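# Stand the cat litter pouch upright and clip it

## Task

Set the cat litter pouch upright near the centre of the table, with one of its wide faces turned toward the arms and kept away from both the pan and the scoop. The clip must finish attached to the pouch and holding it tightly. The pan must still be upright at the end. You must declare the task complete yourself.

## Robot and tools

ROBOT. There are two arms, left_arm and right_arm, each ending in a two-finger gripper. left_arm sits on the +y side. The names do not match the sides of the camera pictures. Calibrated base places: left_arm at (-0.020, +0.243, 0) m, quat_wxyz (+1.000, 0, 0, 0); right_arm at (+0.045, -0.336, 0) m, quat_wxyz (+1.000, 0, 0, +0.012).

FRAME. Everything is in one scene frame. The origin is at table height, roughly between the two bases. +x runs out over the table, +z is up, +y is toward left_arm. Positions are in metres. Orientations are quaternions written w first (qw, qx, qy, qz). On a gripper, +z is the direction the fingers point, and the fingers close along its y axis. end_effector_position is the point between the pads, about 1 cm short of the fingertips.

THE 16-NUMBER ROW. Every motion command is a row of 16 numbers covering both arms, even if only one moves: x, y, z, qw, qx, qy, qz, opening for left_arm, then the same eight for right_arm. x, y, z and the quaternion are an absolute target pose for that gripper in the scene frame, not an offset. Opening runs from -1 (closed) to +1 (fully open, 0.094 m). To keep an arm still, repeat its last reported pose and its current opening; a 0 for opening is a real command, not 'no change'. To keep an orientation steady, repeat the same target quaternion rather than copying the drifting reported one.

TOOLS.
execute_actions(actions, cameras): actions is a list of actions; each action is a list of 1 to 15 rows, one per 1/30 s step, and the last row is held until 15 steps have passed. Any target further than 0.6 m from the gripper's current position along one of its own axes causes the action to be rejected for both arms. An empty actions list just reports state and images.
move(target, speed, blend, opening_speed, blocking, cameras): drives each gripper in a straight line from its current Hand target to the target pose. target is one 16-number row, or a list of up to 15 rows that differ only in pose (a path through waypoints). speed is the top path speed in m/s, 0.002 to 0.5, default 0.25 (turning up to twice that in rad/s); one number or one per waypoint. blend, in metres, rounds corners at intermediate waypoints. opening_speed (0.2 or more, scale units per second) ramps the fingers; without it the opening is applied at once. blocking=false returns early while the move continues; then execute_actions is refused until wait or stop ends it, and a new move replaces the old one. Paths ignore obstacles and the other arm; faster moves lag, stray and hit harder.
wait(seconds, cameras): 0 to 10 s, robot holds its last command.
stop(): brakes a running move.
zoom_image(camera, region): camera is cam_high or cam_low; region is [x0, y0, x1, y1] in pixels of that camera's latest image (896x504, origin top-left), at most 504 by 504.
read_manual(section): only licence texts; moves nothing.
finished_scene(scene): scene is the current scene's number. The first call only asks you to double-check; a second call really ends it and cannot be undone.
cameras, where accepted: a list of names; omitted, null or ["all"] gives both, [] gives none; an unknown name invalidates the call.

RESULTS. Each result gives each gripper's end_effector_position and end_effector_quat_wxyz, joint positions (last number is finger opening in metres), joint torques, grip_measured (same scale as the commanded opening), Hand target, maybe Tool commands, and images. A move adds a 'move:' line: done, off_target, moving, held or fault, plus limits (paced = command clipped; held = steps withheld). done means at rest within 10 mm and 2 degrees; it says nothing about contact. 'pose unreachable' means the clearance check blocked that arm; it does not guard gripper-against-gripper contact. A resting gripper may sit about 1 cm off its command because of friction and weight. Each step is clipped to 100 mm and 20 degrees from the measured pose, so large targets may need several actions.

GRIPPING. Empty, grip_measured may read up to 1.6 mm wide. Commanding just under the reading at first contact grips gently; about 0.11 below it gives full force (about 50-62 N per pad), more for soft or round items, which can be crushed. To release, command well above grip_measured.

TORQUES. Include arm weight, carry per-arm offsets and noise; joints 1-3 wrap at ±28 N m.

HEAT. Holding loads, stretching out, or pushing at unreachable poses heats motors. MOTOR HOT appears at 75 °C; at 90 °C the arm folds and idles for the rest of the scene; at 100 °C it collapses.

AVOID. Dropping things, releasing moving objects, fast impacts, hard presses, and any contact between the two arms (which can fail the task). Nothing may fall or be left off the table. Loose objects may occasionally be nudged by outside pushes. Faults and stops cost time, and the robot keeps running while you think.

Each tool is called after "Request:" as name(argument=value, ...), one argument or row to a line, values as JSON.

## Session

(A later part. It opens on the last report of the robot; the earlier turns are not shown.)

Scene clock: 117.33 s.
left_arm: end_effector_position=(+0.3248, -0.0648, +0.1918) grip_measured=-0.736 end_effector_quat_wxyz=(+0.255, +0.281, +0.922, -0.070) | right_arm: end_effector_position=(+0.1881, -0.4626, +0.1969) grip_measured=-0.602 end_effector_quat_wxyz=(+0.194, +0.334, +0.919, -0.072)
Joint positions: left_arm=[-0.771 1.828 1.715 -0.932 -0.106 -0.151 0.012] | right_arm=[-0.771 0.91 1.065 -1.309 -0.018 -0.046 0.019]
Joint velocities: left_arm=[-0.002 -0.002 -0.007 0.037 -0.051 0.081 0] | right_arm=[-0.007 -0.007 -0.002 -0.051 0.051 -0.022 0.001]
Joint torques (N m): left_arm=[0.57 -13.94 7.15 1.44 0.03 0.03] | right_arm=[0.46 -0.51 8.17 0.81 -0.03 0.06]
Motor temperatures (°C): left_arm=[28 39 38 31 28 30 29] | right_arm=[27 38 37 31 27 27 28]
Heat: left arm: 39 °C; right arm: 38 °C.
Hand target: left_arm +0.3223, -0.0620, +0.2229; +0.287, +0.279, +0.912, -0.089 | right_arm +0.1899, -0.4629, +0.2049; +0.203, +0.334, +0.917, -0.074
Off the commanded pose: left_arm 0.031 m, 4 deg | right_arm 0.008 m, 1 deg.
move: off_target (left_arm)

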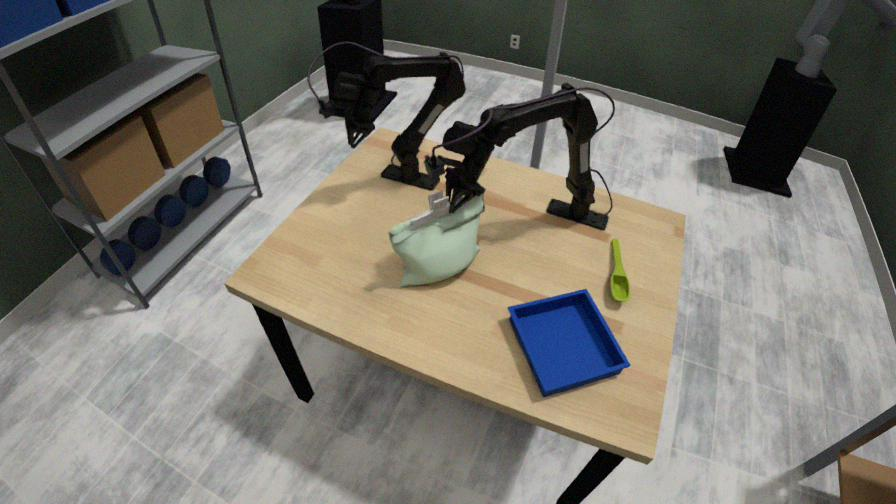

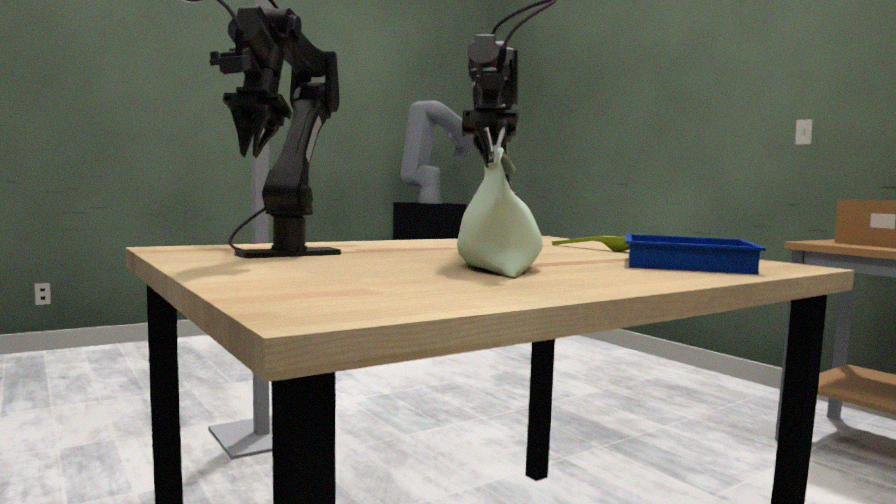

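Request:
move(
  target=[0.304, -0.034, 0.222, 0.2747, 0.3879, 0.8712, -0.1223, -0.95, 0.19, -0.463, 0.205, 0.2034, 0.3339, 0.9174, -0.0740, -0.6],
  speed=0.06,
)

Request:
zoom_image(
  camera="cam_low",
  region=[420, 100, 580, 290],
)

Scene clock: 120.03 s.
left_arm: end_effector_position=(+0.3077, -0.0358, +0.1924) grip_measured=-0.736 end_effector_quat_wxyz=(+0.240, +0.388, +0.883, -0.108) | right_arm: end_effector_position=(+0.1881, -0.4626, +0.1969) grip_measured=-0.602 end_effector_quat_wxyz=(+0.194, +0.334, +0.919, -0.072)
Joint positions: left_arm=[-0.673 1.701 1.565 -0.909 0.082 0.132 0.012] | right_arm=[-0.771 0.91 1.065 -1.309 -0.018 -0.046 0.019]
Joint velocities: left_arm=[-0.002 -0.017 -0.007 0.007 -0.081 0.022 0] | right_arm=[-0.007 -0.012 -0.002 -0.022 -0.081 -0.11 0.001]
Joint torques (N m): left_arm=[0.43 -12.66 7.45 1.37 0.22 0.09] | right_arm=[0.46 -0.29 8.28 0.84 -0.08 0.04]
Motor temperatures (°C): left_arm=[28 40 38 32 28 30 29] | right_arm=[27 38 37 31 27 27 28]
Heat: left arm: 40 °C; right arm: 38 °C.
Hand target: left_arm +0.3041, -0.0342, +0.2218; +0.273, +0.389, +0.871, -0.123 | right_arm +0.1899, -0.4630, +0.2050; +0.204, +0.334, +0.917, -0.074
Off the commanded pose: left_arm 0.030 m, 5 deg | right_arm 0.008 m, 1 deg.
move: off_target (left_arm)

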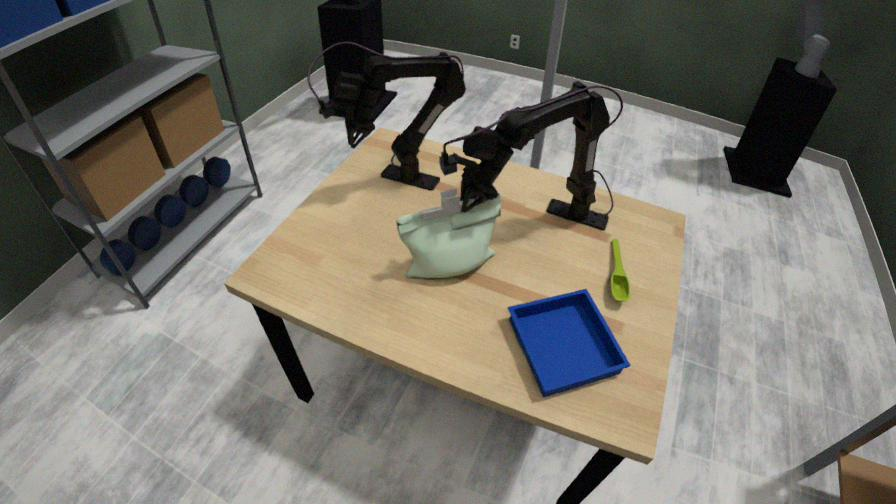

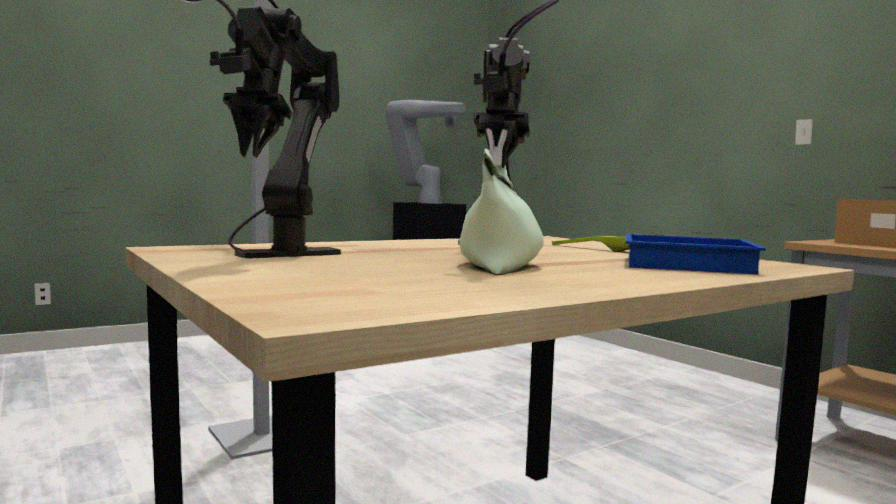

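Scaled by 2.653.

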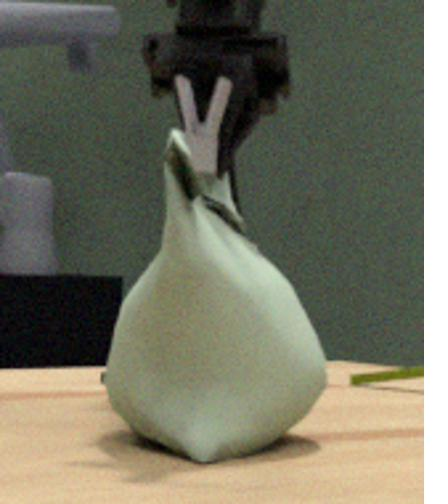

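Request:
move(
  target=[0.287, -0.006, 0.222, 0.2578, 0.4912, 0.8175, -0.1549, -0.95, 0.19, -0.463, 0.205, 0.2034, 0.3339, 0.9174, -0.0740, -0.6],
  speed=0.06,
)

Request:
zoom_image(
  camera="cam_low",
  region=[420, 100, 580, 290],
)

Scene clock: 122.73 s.
left_arm: end_effector_position=(+0.2928, -0.0060, +0.1932) grip_measured=-0.736 end_effector_quat_wxyz=(+0.222, +0.488, +0.832, -0.142) | right_arm: end_effector_position=(+0.1881, -0.4626, +0.1969) grip_measured=-0.602 end_effector_quat_wxyz=(+0.194, +0.334, +0.919, -0.072)
Joint positions: left_arm=[-0.557 1.635 1.504 -0.972 0.266 0.441 0.012] | right_arm=[-0.771 0.91 1.065 -1.309 -0.018 -0.046 0.019]
Joint velocities: left_arm=[-0.012 0.002 -0.007 -0.007 0.051 -0.022 0] | right_arm=[-0.022 -0.007 -0.007 -0.051 0.037 0.007 0]
Joint torques (N m): left_arm=[0.5 -11.81 7.58 1.23 0.53 0.12] | right_arm=[0.25 -0.38 8.06 0.81 -0.06 -0.03]
Motor temperatures (°C): left_arm=[28 40 38 32 28 30 29] | right_arm=[27 37 37 31 27 27 28]
Heat: left arm: 40 °C; right arm: 37 °C.
Hand target: left_arm +0.2873, -0.0061, +0.2220; +0.257, +0.491, +0.817, -0.156 | right_arm +0.1899, -0.4630, +0.2050; +0.204, +0.334, +0.917, -0.074
Off the commanded pose: left_arm 0.029 m, 5 deg | right_arm 0.008 m, 1 deg.
move: off_target (left_arm)

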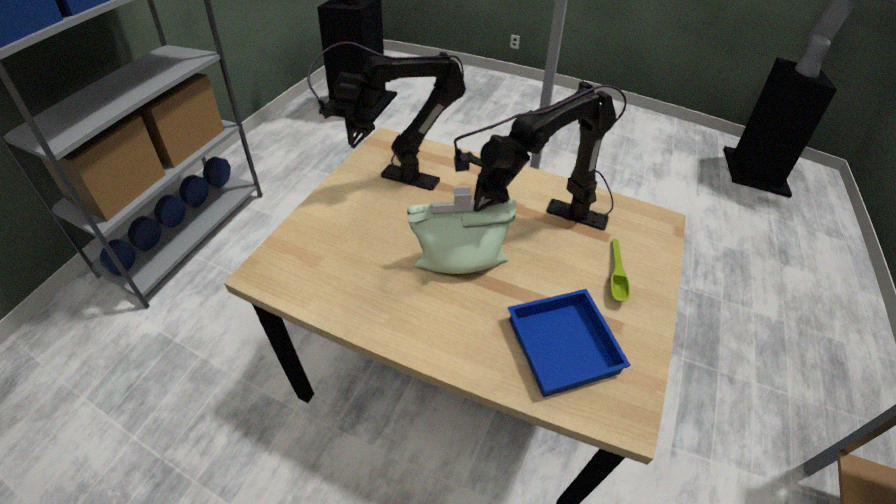

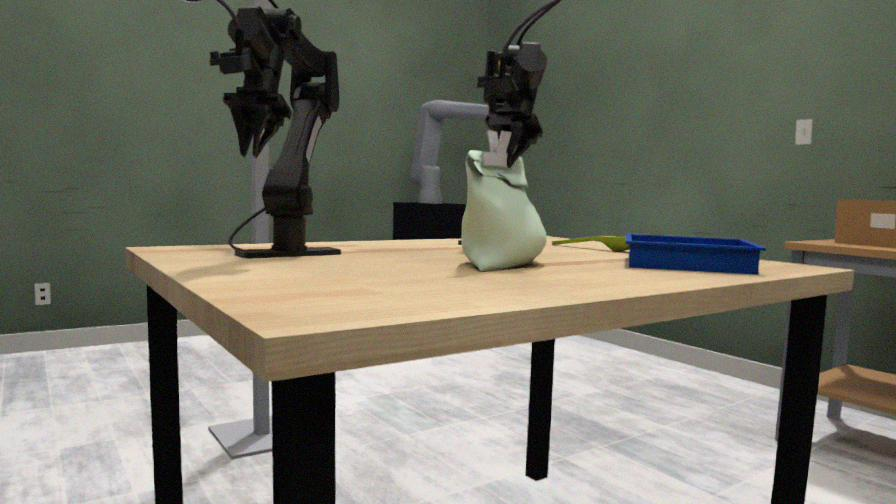

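Scaled by 2.653.

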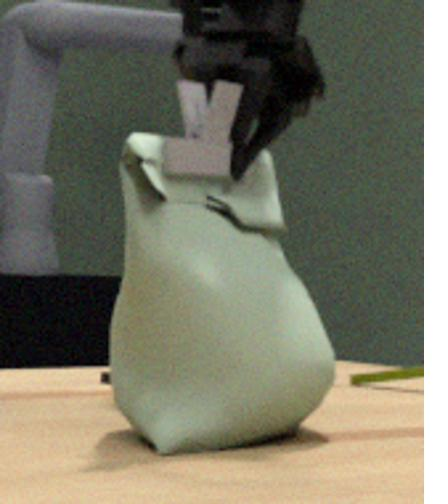

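Request:
move(
  target=[0.264, 0.022, 0.222, 0.2337, 0.6002, 0.7411, -0.1892, -0.95, 0.19, -0.463, 0.205, 0.2034, 0.3339, 0.9174, -0.0740, -0.6],
  speed=0.06,
)

Request:
zoom_image(
  camera="cam_low",
  region=[420, 100, 580, 290],
)

Scene clock: 126.97 s.
left_arm: end_effector_position=(+0.2724, +0.0245, +0.1929) grip_measured=-0.736 end_effector_quat_wxyz=(+0.198, +0.597, +0.757, -0.175) | right_arm: end_effector_position=(+0.1880, -0.4625, +0.1969) grip_measured=-0.602 end_effector_quat_wxyz=(+0.194, +0.334, +0.920, -0.072)
Joint positions: left_arm=[-0.439 1.614 1.494 -1.12 0.429 0.823 0.012] | right_arm=[-0.771 0.91 1.065 -1.309 -0.018 -0.046 0.019]
Joint velocities: left_arm=[0.002 0.002 0.002 -0.037 0.022 0.051 0] | right_arm=[-0.007 0.002 -0.002 -0.051 -0.037 0.007 0]
Joint torques (N m): left_arm=[0.53 -11.26 8.36 0.87 0.81 0.12] | right_arm=[0.42 -0.47 7.99 0.86 -0.09 0.02]
Motor temperatures (°C): left_arm=[28 41 38 32 28 30 29] | right_arm=[27 37 37 31 27 27 28]
Heat: left arm: 41 °C; right arm: 37 °C.
Hand target: left_arm +0.2643, +0.0219, +0.2223; +0.234, +0.600, +0.741, -0.190 | right_arm +0.1898, -0.4629, +0.2049; +0.203, +0.334, +0.917, -0.074
Off the commanded pose: left_arm 0.030 m, 5 deg | right_arm 0.008 m, 1 deg.
move: off_target (left_arm)

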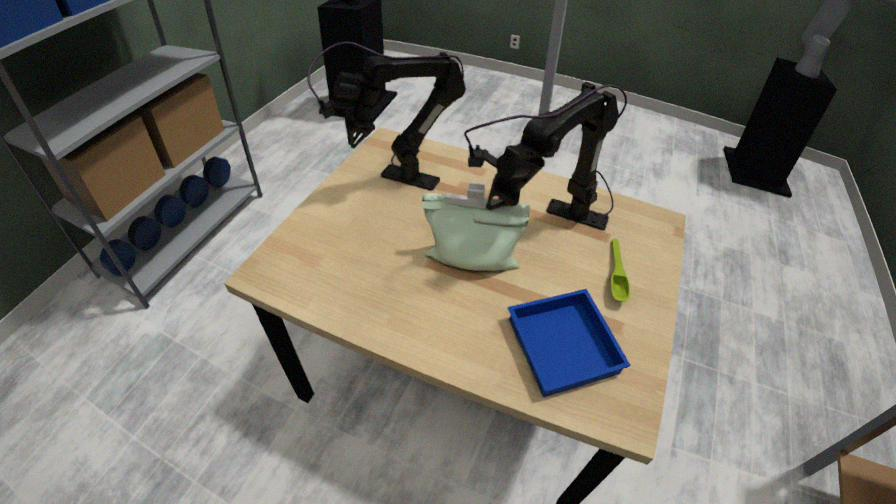

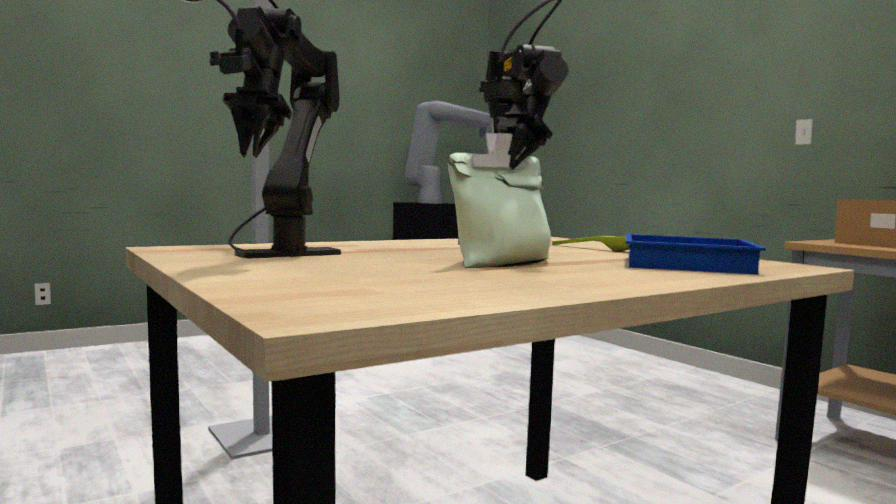

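Scaled by 2.653.

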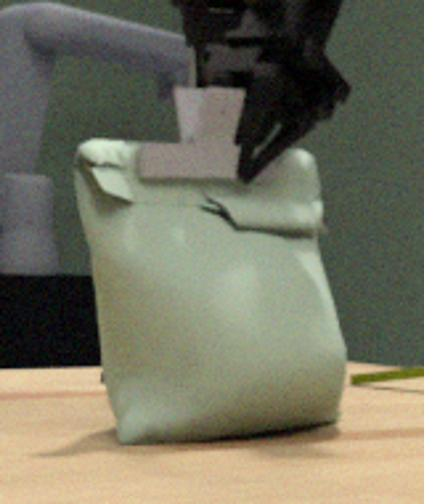

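Request:
move(
  target=[0.234, 0.030, 0.222, 0.2089, 0.6860, 0.6625, -0.2163, -0.95, 0.19, -0.463, 0.205, 0.2034, 0.3339, 0.9174, -0.0740, -0.6],
  speed=0.06,
)

Request:
zoom_image(
  camera="cam_low",
  region=[420, 100, 580, 290],
)

Scene clock: 130.20 s.
left_arm: end_effector_position=(+0.2463, +0.0342, +0.1906) grip_measured=-0.736 end_effector_quat_wxyz=(+0.177, +0.685, +0.679, -0.197) | right_arm: end_effector_position=(+0.1880, -0.4625, +0.1969) grip_measured=-0.602 end_effector_quat_wxyz=(+0.194, +0.334, +0.920, -0.072)
Joint positions: left_arm=[-0.412 1.614 1.494 -1.248 0.5 1.115 0.012] | right_arm=[-0.771 0.91 1.065 -1.309 -0.018 -0.046 0.019]
Joint velocities: left_arm=[-0.002 -0.007 -0.002 0.007 -0.022 0.037 0.001] | right_arm=[0.007 0.012 0.002 0.037 0.007 0.007 0.001]
Joint torques (N m): left_arm=[0.42 -10.62 9.46 0.31 1.01 0.09] | right_arm=[0.46 -0.38 7.98 0.81 -0.09 0.1]
Motor temperatures (°C): left_arm=[28 42 39 32 29 30 29] | right_arm=[27 37 37 31 27 27 28]
Heat: left arm: 42 °C; right arm: 37 °C.
Hand target: left_arm +0.2345, +0.0304, +0.2216; +0.209, +0.686, +0.663, -0.215 | right_arm +0.1899, -0.4629, +0.2050; +0.204, +0.334, +0.917, -0.074
Off the commanded pose: left_arm 0.034 m, 5 deg | right_arm 0.008 m, 1 deg.
move: off_target (left_arm)

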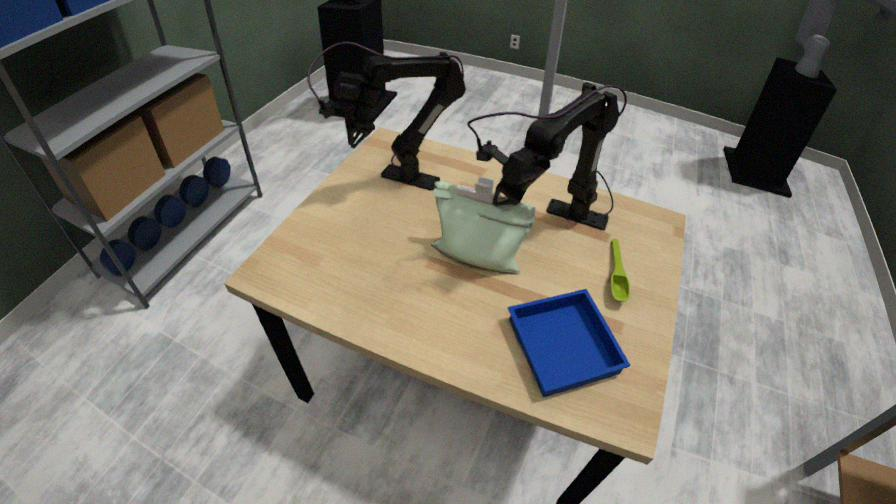

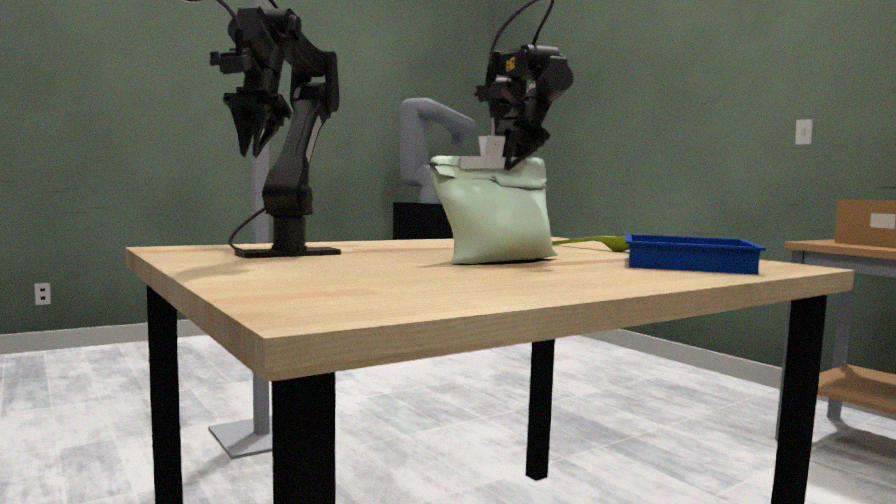

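Scaled by 2.653.

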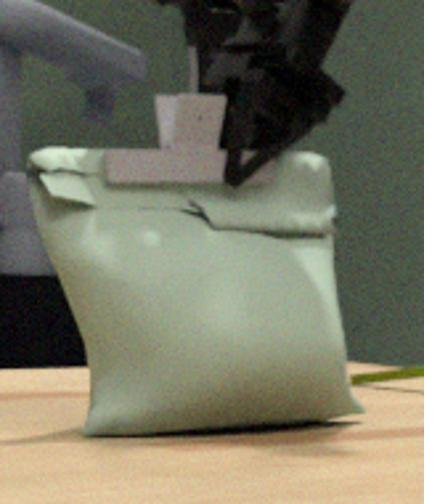

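Request:
zoom_image(
  camera="cam_high",
  region=[420, 130, 560, 290],
)

Scaled by 3.150.

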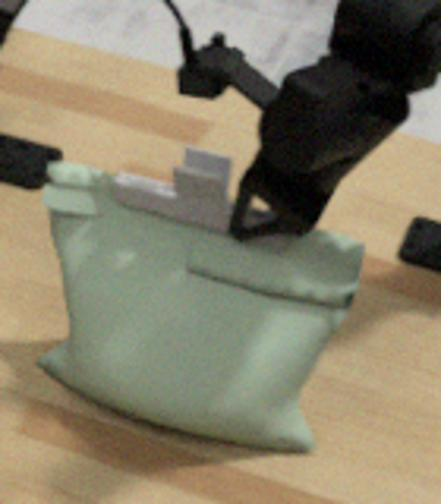

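Request:
move(
  target=[0.200, 0.031, 0.228, 0.2089, 0.6860, 0.6625, -0.2163, -0.95, 0.19, -0.463, 0.205, 0.2034, 0.3339, 0.9174, -0.0740, -0.6],
  speed=0.06,
)

Request:
zoom_image(
  camera="cam_high",
  region=[420, 130, 560, 290],
)

Request:
zoom_image(
  camera="cam_low",
  region=[410, 100, 580, 290],
)

Scene clock: 132.03 s.
left_arm: end_effector_position=(+0.2098, +0.0436, +0.2012) grip_measured=-0.736 end_effector_quat_wxyz=(+0.163, +0.684, +0.684, -0.193) | right_arm: end_effector_position=(+0.1880, -0.4625, +0.1969) grip_measured=-0.602 end_effector_quat_wxyz=(+0.194, +0.334, +0.920, -0.072)
Joint positions: left_arm=[-0.446 1.496 1.431 -1.31 0.474 1.078 0.012] | right_arm=[-0.771 0.91 1.065 -1.309 -0.018 -0.046 0.019]
Joint velocities: left_arm=[-0.007 -0.027 0.007 -0.051 -0.066 0.051 0] | right_arm=[-0.007 -0.002 0.007 -0.022 -0.022 0.037 0.001]
Joint torques (N m): left_arm=[-0.51 -9.66 7.75 0.84 1.21 -0.03] | right_arm=[0.24 -0.54 8.18 0.87 -0.06 -0.04]
Motor temperatures (°C): left_arm=[28 42 39 32 29 30 29] | right_arm=[27 37 37 31 27 27 28]
Heat: left arm: 42 °C; right arm: 37 °C.
Hand target: left_arm +0.1998, +0.0326, +0.2277; +0.207, +0.688, +0.661, -0.216 | right_arm +0.1899, -0.4629, +0.2050; +0.203, +0.334, +0.917, -0.074
Off the commanded pose: left_arm 0.031 m, 6 deg | right_arm 0.008 m, 1 deg.
move: off_target (left_arm)

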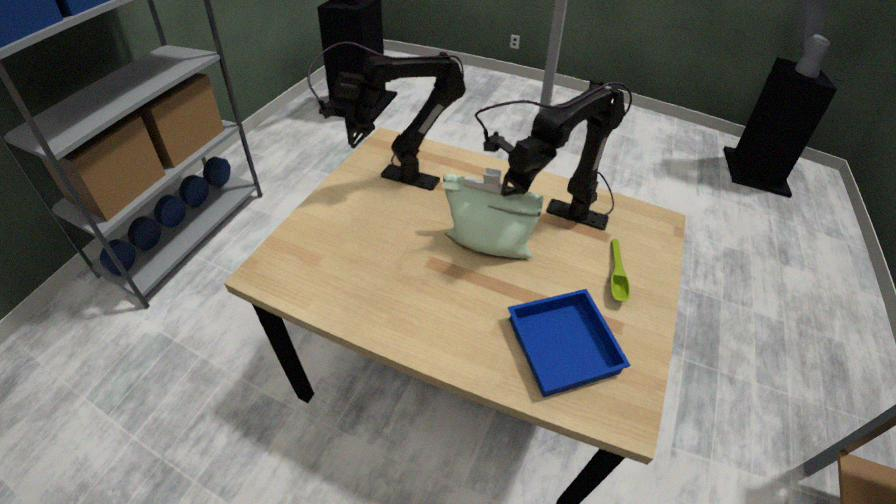

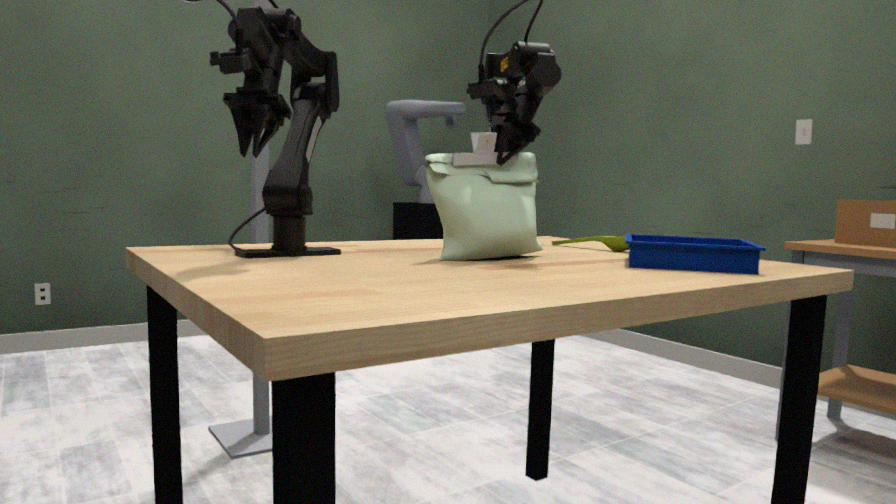

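Scaled by 3.150.

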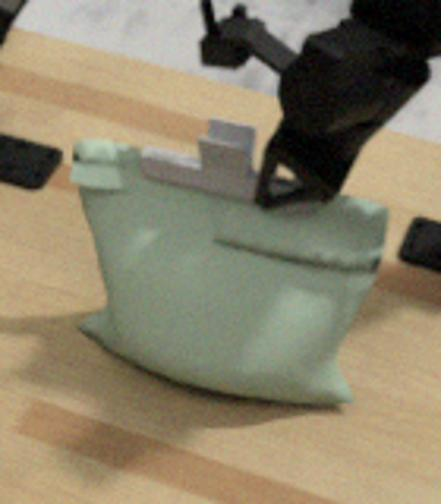

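Scaled by 2.653.

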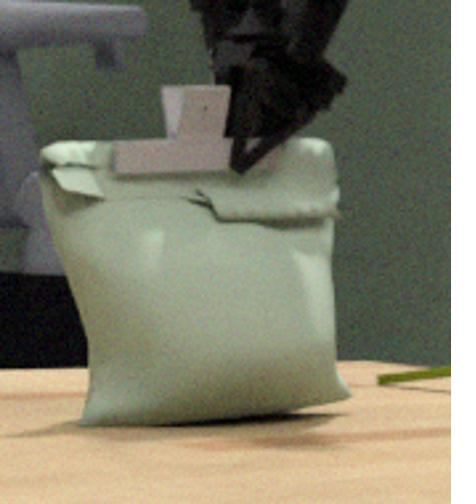

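Request:
move(
  target=[0.240, 0.034, 0.218, 0.2089, 0.6860, 0.6625, -0.2163, -0.95, 0.19, -0.463, 0.205, 0.2034, 0.3339, 0.9174, -0.0740, -0.6],
  speed=0.05,
)

Request:
zoom_image(
  camera="cam_high",
  region=[420, 130, 560, 290],
)

Request:
zoom_image(
  camera="cam_low",
  region=[410, 100, 580, 290],
)

Scene clock: 133.70 s.
left_arm: end_effector_position=(+0.2328, +0.0473, +0.1979) grip_measured=-0.736 end_effector_quat_wxyz=(+0.169, +0.686, +0.679, -0.200) | right_arm: end_effector_position=(+0.1880, -0.4625, +0.1969) grip_measured=-0.602 end_effector_quat_wxyz=(+0.194, +0.334, +0.920, -0.072)
Joint positions: left_arm=[-0.388 1.571 1.483 -1.312 0.505 1.148 0.012] | right_arm=[-0.771 0.91 1.065 -1.309 -0.018 -0.046 0.019]
Joint velocities: left_arm=[-0.007 0.017 0.002 -0.007 -0.037 -0.022 -0.001] | right_arm=[-0.002 -0.002 -0.012 -0.051 -0.007 0.007 -0.001]
Joint torques (N m): left_arm=[0.25 -5.76 10.3 0.92 1.04 0.09] | right_arm=[0.38 -0.54 8.03 0.83 -0.09 0.05]
Motor temperatures (°C): left_arm=[28 41 39 31 29 30 29] | right_arm=[27 36 37 31 27 27 28]
Heat: left arm: 41 °C; right arm: 37 °C.
Hand target: left_arm +0.2393, +0.0347, +0.2181; +0.209, +0.687, +0.661, -0.217 | right_arm +0.1899, -0.4629, +0.2050; +0.203, +0.334, +0.917, -0.074
Off the commanded pose: left_arm 0.025 m, 5 deg | right_arm 0.008 m, 1 deg.
move: off_target (left_arm)

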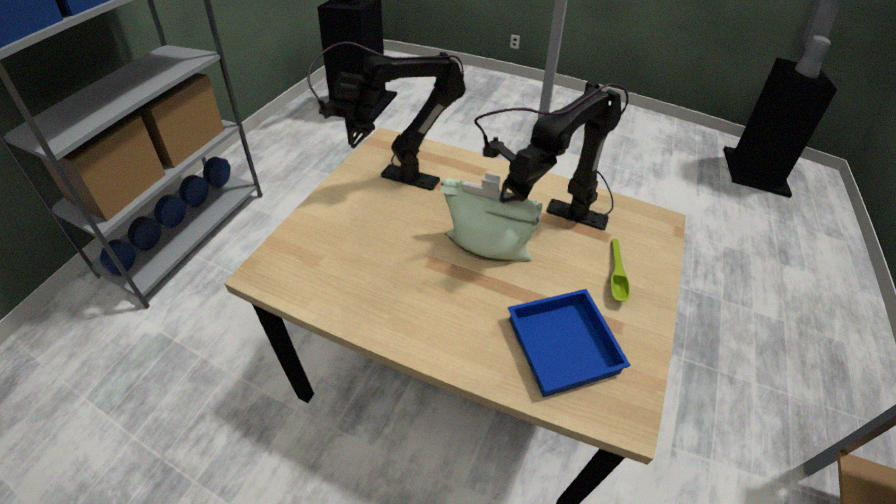

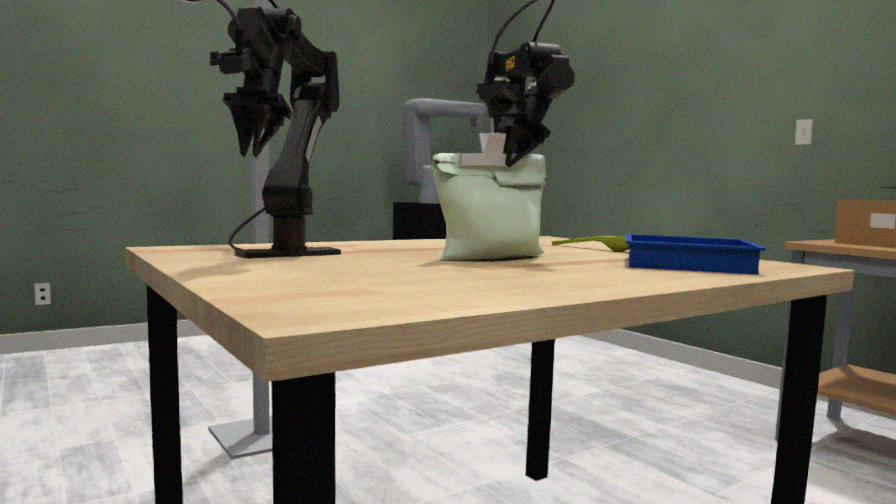

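Scaled by 3.150.

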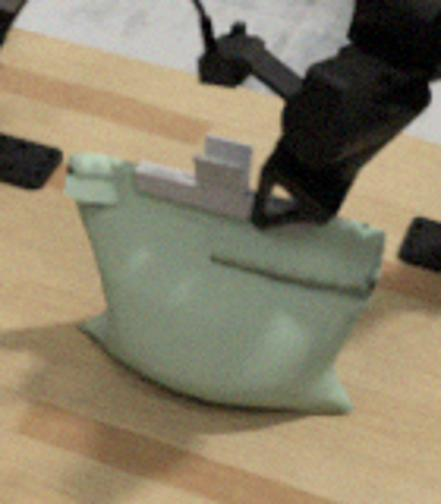

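Scaled by 2.653.

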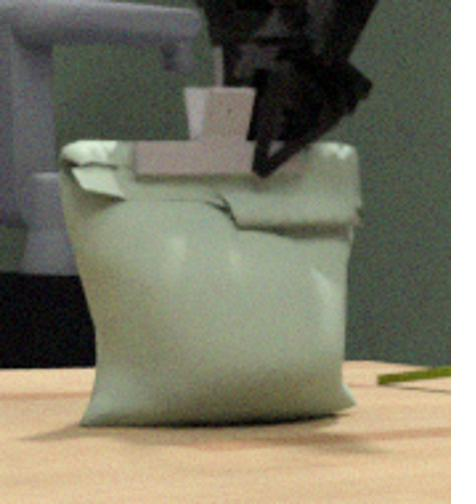

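Request:
move(
  target=[0.250, 0.033, 0.203, 0.2089, 0.6860, 0.6625, -0.2163, -0.95, 0.19, -0.463, 0.205, 0.2034, 0.3339, 0.9174, -0.0740, -0.6],
  speed=0.03,
)

Request:
zoom_image(
  camera="cam_low",
  region=[410, 100, 580, 290],
)

Scene clock: 134.83 s.
left_arm: end_effector_position=(+0.2386, +0.0466, +0.1934) grip_measured=-0.736 end_effector_quat_wxyz=(+0.171, +0.686, +0.677, -0.204) | right_arm: end_effector_position=(+0.1880, -0.4625, +0.1969) grip_measured=-0.602 end_effector_quat_wxyz=(+0.194, +0.334, +0.920, -0.072)
Joint positions: left_arm=[-0.378 1.591 1.483 -1.297 0.515 1.164 0.012] | right_arm=[-0.771 0.91 1.065 -1.309 -0.018 -0.046 0.019]
Joint velocities: left_arm=[-0.002 0.002 -0.012 -0.066 0.007 -0.037 0] | right_arm=[-0.007 0.002 0.007 -0.022 0.051 -0.007 0]
Joint torques (N m): left_arm=[0.2 -5.19 7.95 1.25 1 0.07] | right_arm=[0.13 -0.46 8.02 0.85 -0.07 0.01]
Motor temperatures (°C): left_arm=[28 40 39 32 29 30 29] | right_arm=[27 36 37 31 27 27 28]
Heat: left arm: 40 °C; right arm: 37 °C.
Hand target: left_arm +0.2491, +0.0339, +0.2034; +0.208, +0.687, +0.662, -0.217 | right_arm +0.1899, -0.4629, +0.2050; +0.203, +0.334, +0.917, -0.074
Off the commanded pose: left_arm 0.020 m, 5 deg | right_arm 0.008 m, 1 deg.
move: off_target (left_arm)

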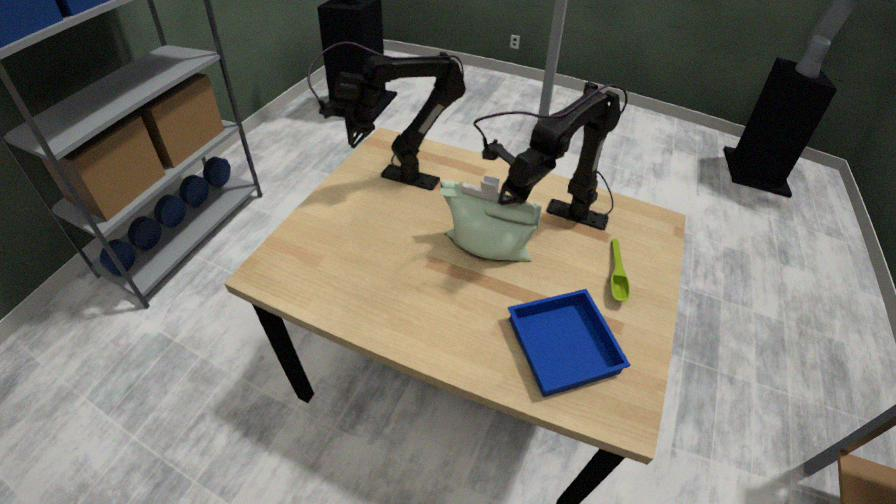

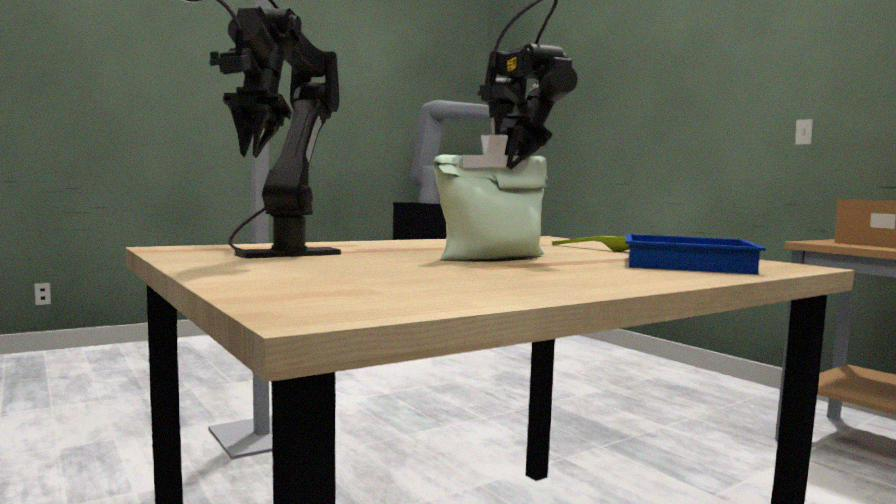

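Scaled by 2.653.

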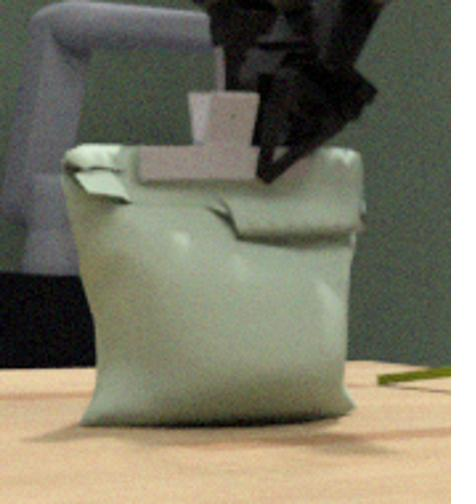

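Request:
move(
  target=[0.252, 0.033, 0.190, 0.2089, 0.6860, 0.6625, -0.2163, -0.95, 0.19, -0.463, 0.205, 0.2034, 0.3339, 0.9174, -0.0740, -0.6],
  speed=0.03,
)

Request:
zoom_image(
  camera="cam_low",
  region=[410, 100, 580, 290],
)

Scene clock: 135.87 s.
left_arm: end_effector_position=(+0.2440, +0.0450, +0.1886) grip_measured=-0.736 end_effector_quat_wxyz=(+0.182, +0.689, +0.673, -0.201) | right_arm: end_effector_position=(+0.1880, -0.4625, +0.1969) grip_measured=-0.602 end_effector_quat_wxyz=(+0.194, +0.334, +0.920, -0.072)
Joint positions: left_arm=[-0.375 1.591 1.459 -1.252 0.519 1.17 0.012] | right_arm=[-0.771 0.91 1.065 -1.309 -0.018 -0.046 0.019]
Joint velocities: left_arm=[-0.002 -0.022 -0.007 0.037 0.095 0.022 0] | right_arm=[0.002 0.017 0.012 -0.022 0.022 -0.007 -0.001]
Joint torques (N m): left_arm=[-0.08 -4.82 5.89 1.37 0.92 0] | right_arm=[0.17 -0.34 8.27 0.87 -0.07 0.04]
Motor temperatures (°C): left_arm=[28 40 39 32 29 30 30] | right_arm=[27 36 37 31 27 27 28]
Heat: left arm: 40 °C; right arm: 37 °C.
Hand target: left_arm +0.2513, +0.0337, +0.1901; +0.207, +0.687, +0.662, -0.217 | right_arm +0.1899, -0.4629, +0.2050; +0.203, +0.334, +0.917, -0.074
Off the commanded pose: left_arm 0.014 m, 4 deg | right_arm 0.008 m, 1 deg.
move: off_target (left_arm)

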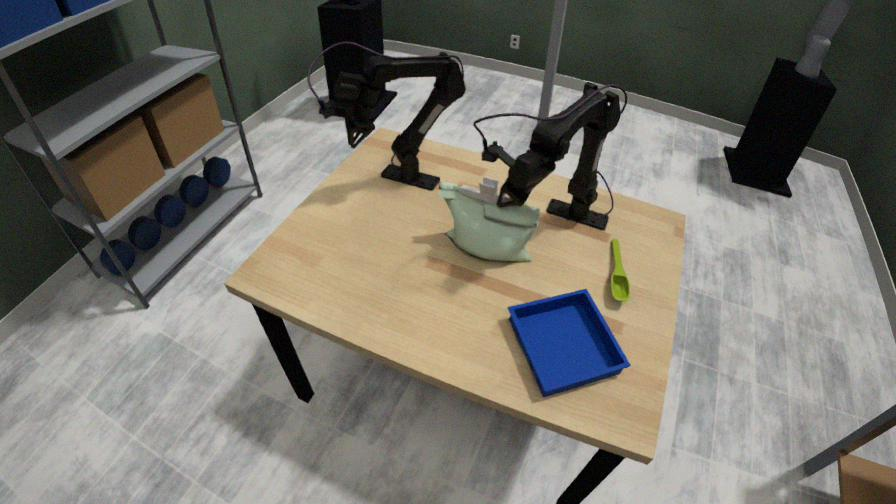

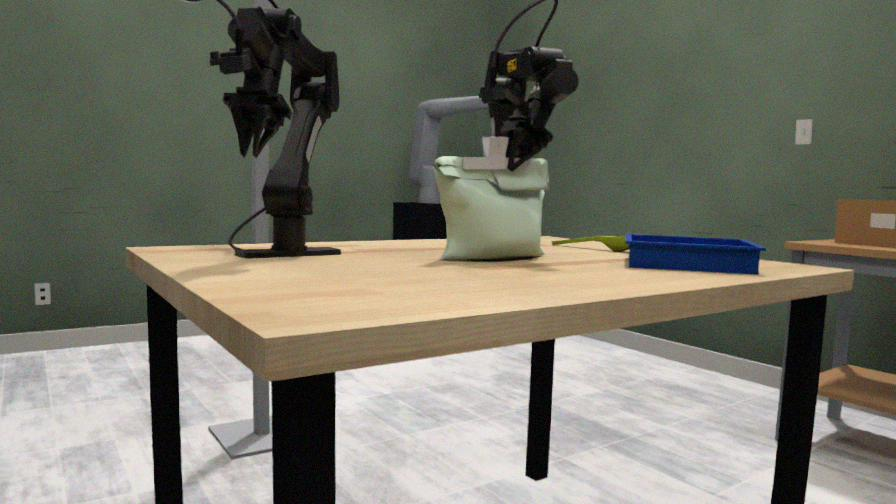

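Scaled by 2.653.

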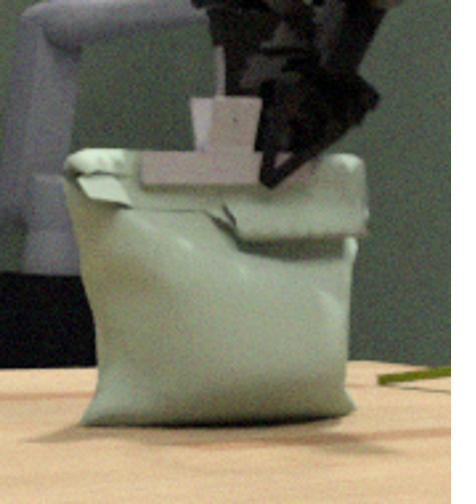

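Request:
move(
  target=[0.252, 0.033, 0.180, 0.2089, 0.6860, 0.6625, -0.2163, -0.95, 0.19, -0.463, 0.205, 0.2034, 0.3339, 0.9174, -0.0740, -0.6],
  speed=0.03,
)

Request:
zoom_image(
  camera="cam_low",
  region=[410, 100, 580, 290],
)

Request:
zoom_image(
  camera="cam_high",
  region=[420, 130, 560, 290],
)

Scene clock: 136.90 s.
left_arm: end_effector_position=(+0.2462, +0.0431, +0.1802) grip_measured=-0.736 end_effector_quat_wxyz=(+0.187, +0.690, +0.670, -0.201) | right_arm: end_effector_position=(+0.1880, -0.4625, +0.1969) grip_measured=-0.602 end_effector_quat_wxyz=(+0.194, +0.334, +0.920, -0.072)
Joint positions: left_arm=[-0.375 1.591 1.422 -1.206 0.525 1.172 0.012] | right_arm=[-0.771 0.91 1.065 -1.309 -0.018 -0.046 0.019]
Joint velocities: left_arm=[-0.007 -0.017 0.012 0.007 0.037 -0.007 0] | right_arm=[-0.007 0.017 -0.012 -0.022 0.022 0.022 0]
Joint torques (N m): left_arm=[0.06 -5.34 5.52 1.33 0.85 -0.04] | right_arm=[0.13 -0.46 8.08 0.84 -0.08 0.03]
Motor temperatures (°C): left_arm=[28 39 39 32 29 30 30] | right_arm=[27 36 37 31 27 27 28]
Heat: left arm: 39 °C; right arm: 37 °C.
Hand target: left_arm +0.2515, +0.0336, +0.1803; +0.208, +0.687, +0.662, -0.216 | right_arm +0.1899, -0.4629, +0.2050; +0.203, +0.334, +0.917, -0.074
Off the commanded pose: left_arm 0.012 m, 3 deg | right_arm 0.008 m, 1 deg.
move: off_target (left_arm)

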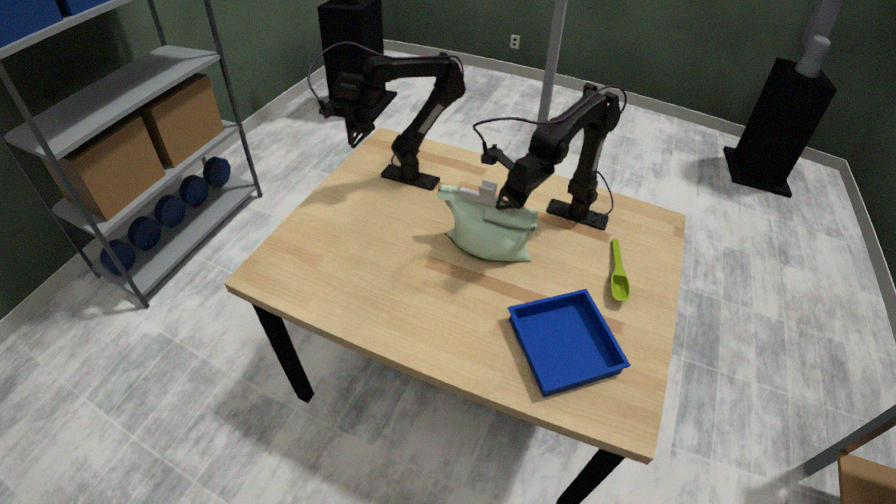

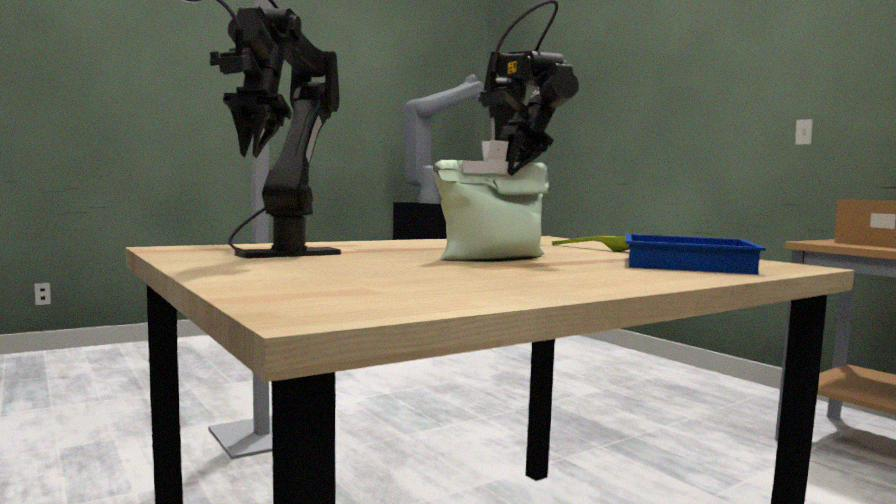

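Scaled by 2.653.

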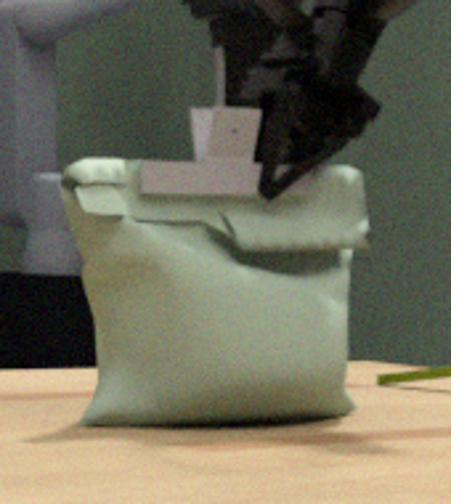

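Scaled by 3.150.

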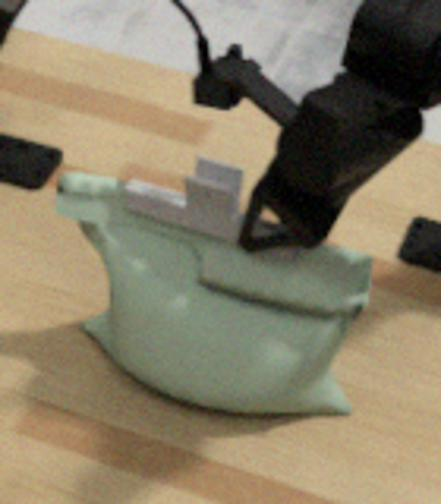

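Request:
move(
  target=[0.252, 0.033, 0.182, 0.2089, 0.6860, 0.6625, -0.2163, -0.15, 0.19, -0.463, 0.205, 0.2034, 0.3339, 0.9174, -0.0740, -0.6],
  speed=0.03,
  opening_speed=0.5,
)

Request:
zoom_image(
  camera="cam_low",
  region=[410, 100, 580, 290],
)

Request:
zoom_image(
  camera="cam_high",
  region=[420, 130, 560, 290],
)

Scene clock: 139.07 s.
left_arm: end_effector_position=(+0.2522, +0.0371, +0.1842) grip_measured=-0.151 end_effector_quat_wxyz=(+0.208, +0.689, +0.663, -0.205) | right_arm: end_effector_position=(+0.1880, -0.4625, +0.1969) grip_measured=-0.602 end_effector_quat_wxyz=(+0.194, +0.334, +0.920, -0.072)
Joint positions: left_arm=[-0.373 1.591 1.422 -1.169 0.55 1.17 0.04] | right_arm=[-0.771 0.91 1.065 -1.309 -0.018 -0.046 0.019]
Joint velocities: left_arm=[-0.002 -0.002 -0.002 -0.022 -0.051 -0.007 0] | right_arm=[0.002 -0.002 0.027 -0.051 0.081 0.022 0]
Joint torques (N m): left_arm=[-0.08 -5.23 6.11 0.99 0.55 -0.09] | right_arm=[0.31 -0.57 8.29 0.86 -0.02 0.05]
Motor temperatures (°C): left_arm=[28 38 39 32 29 30 30] | right_arm=[27 36 37 31 27 27 28]
Heat: left arm: 39 °C; right arm: 37 °C.
Hand target: left_arm +0.2520, +0.0331, +0.1820; +0.208, +0.686, +0.662, -0.217 | right_arm +0.1899, -0.4629, +0.2050; +0.204, +0.334, +0.917, -0.074
Off the commanded pose: left_arm 0.005 m, 1 deg | right_arm 0.008 m, 1 deg.
move: done

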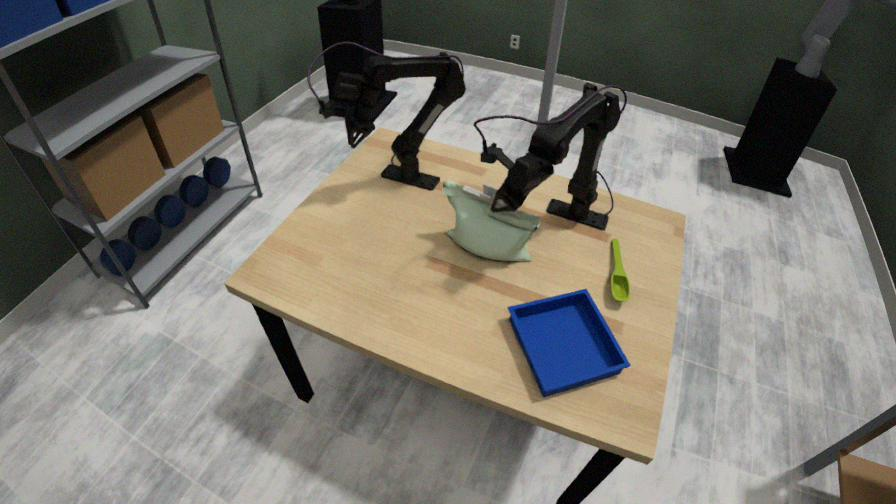

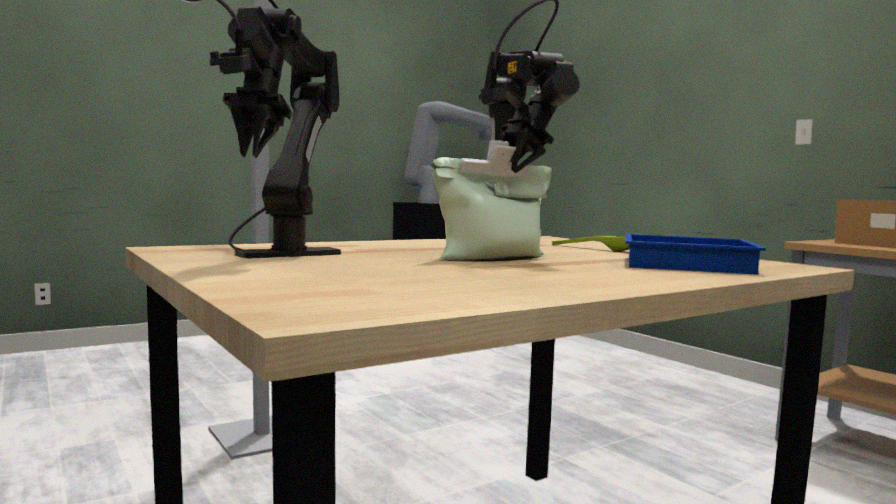

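Scaled by 2.653.

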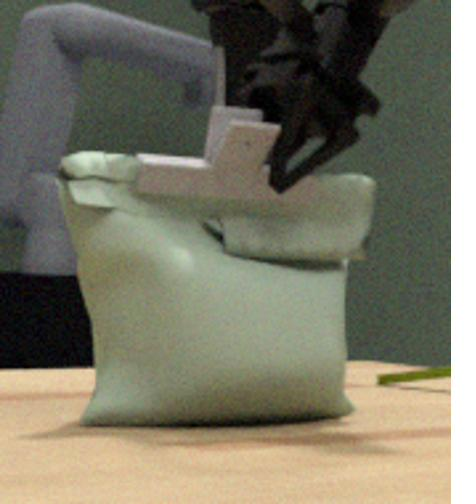

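Scaled by 3.150.

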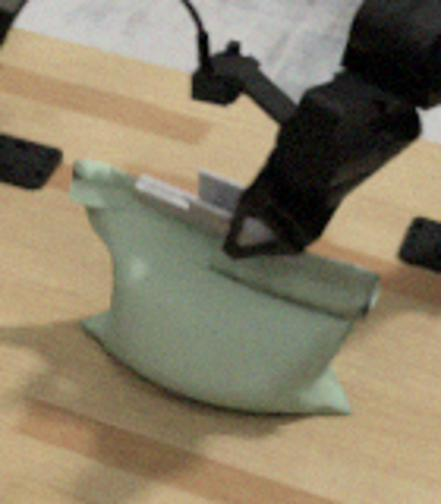

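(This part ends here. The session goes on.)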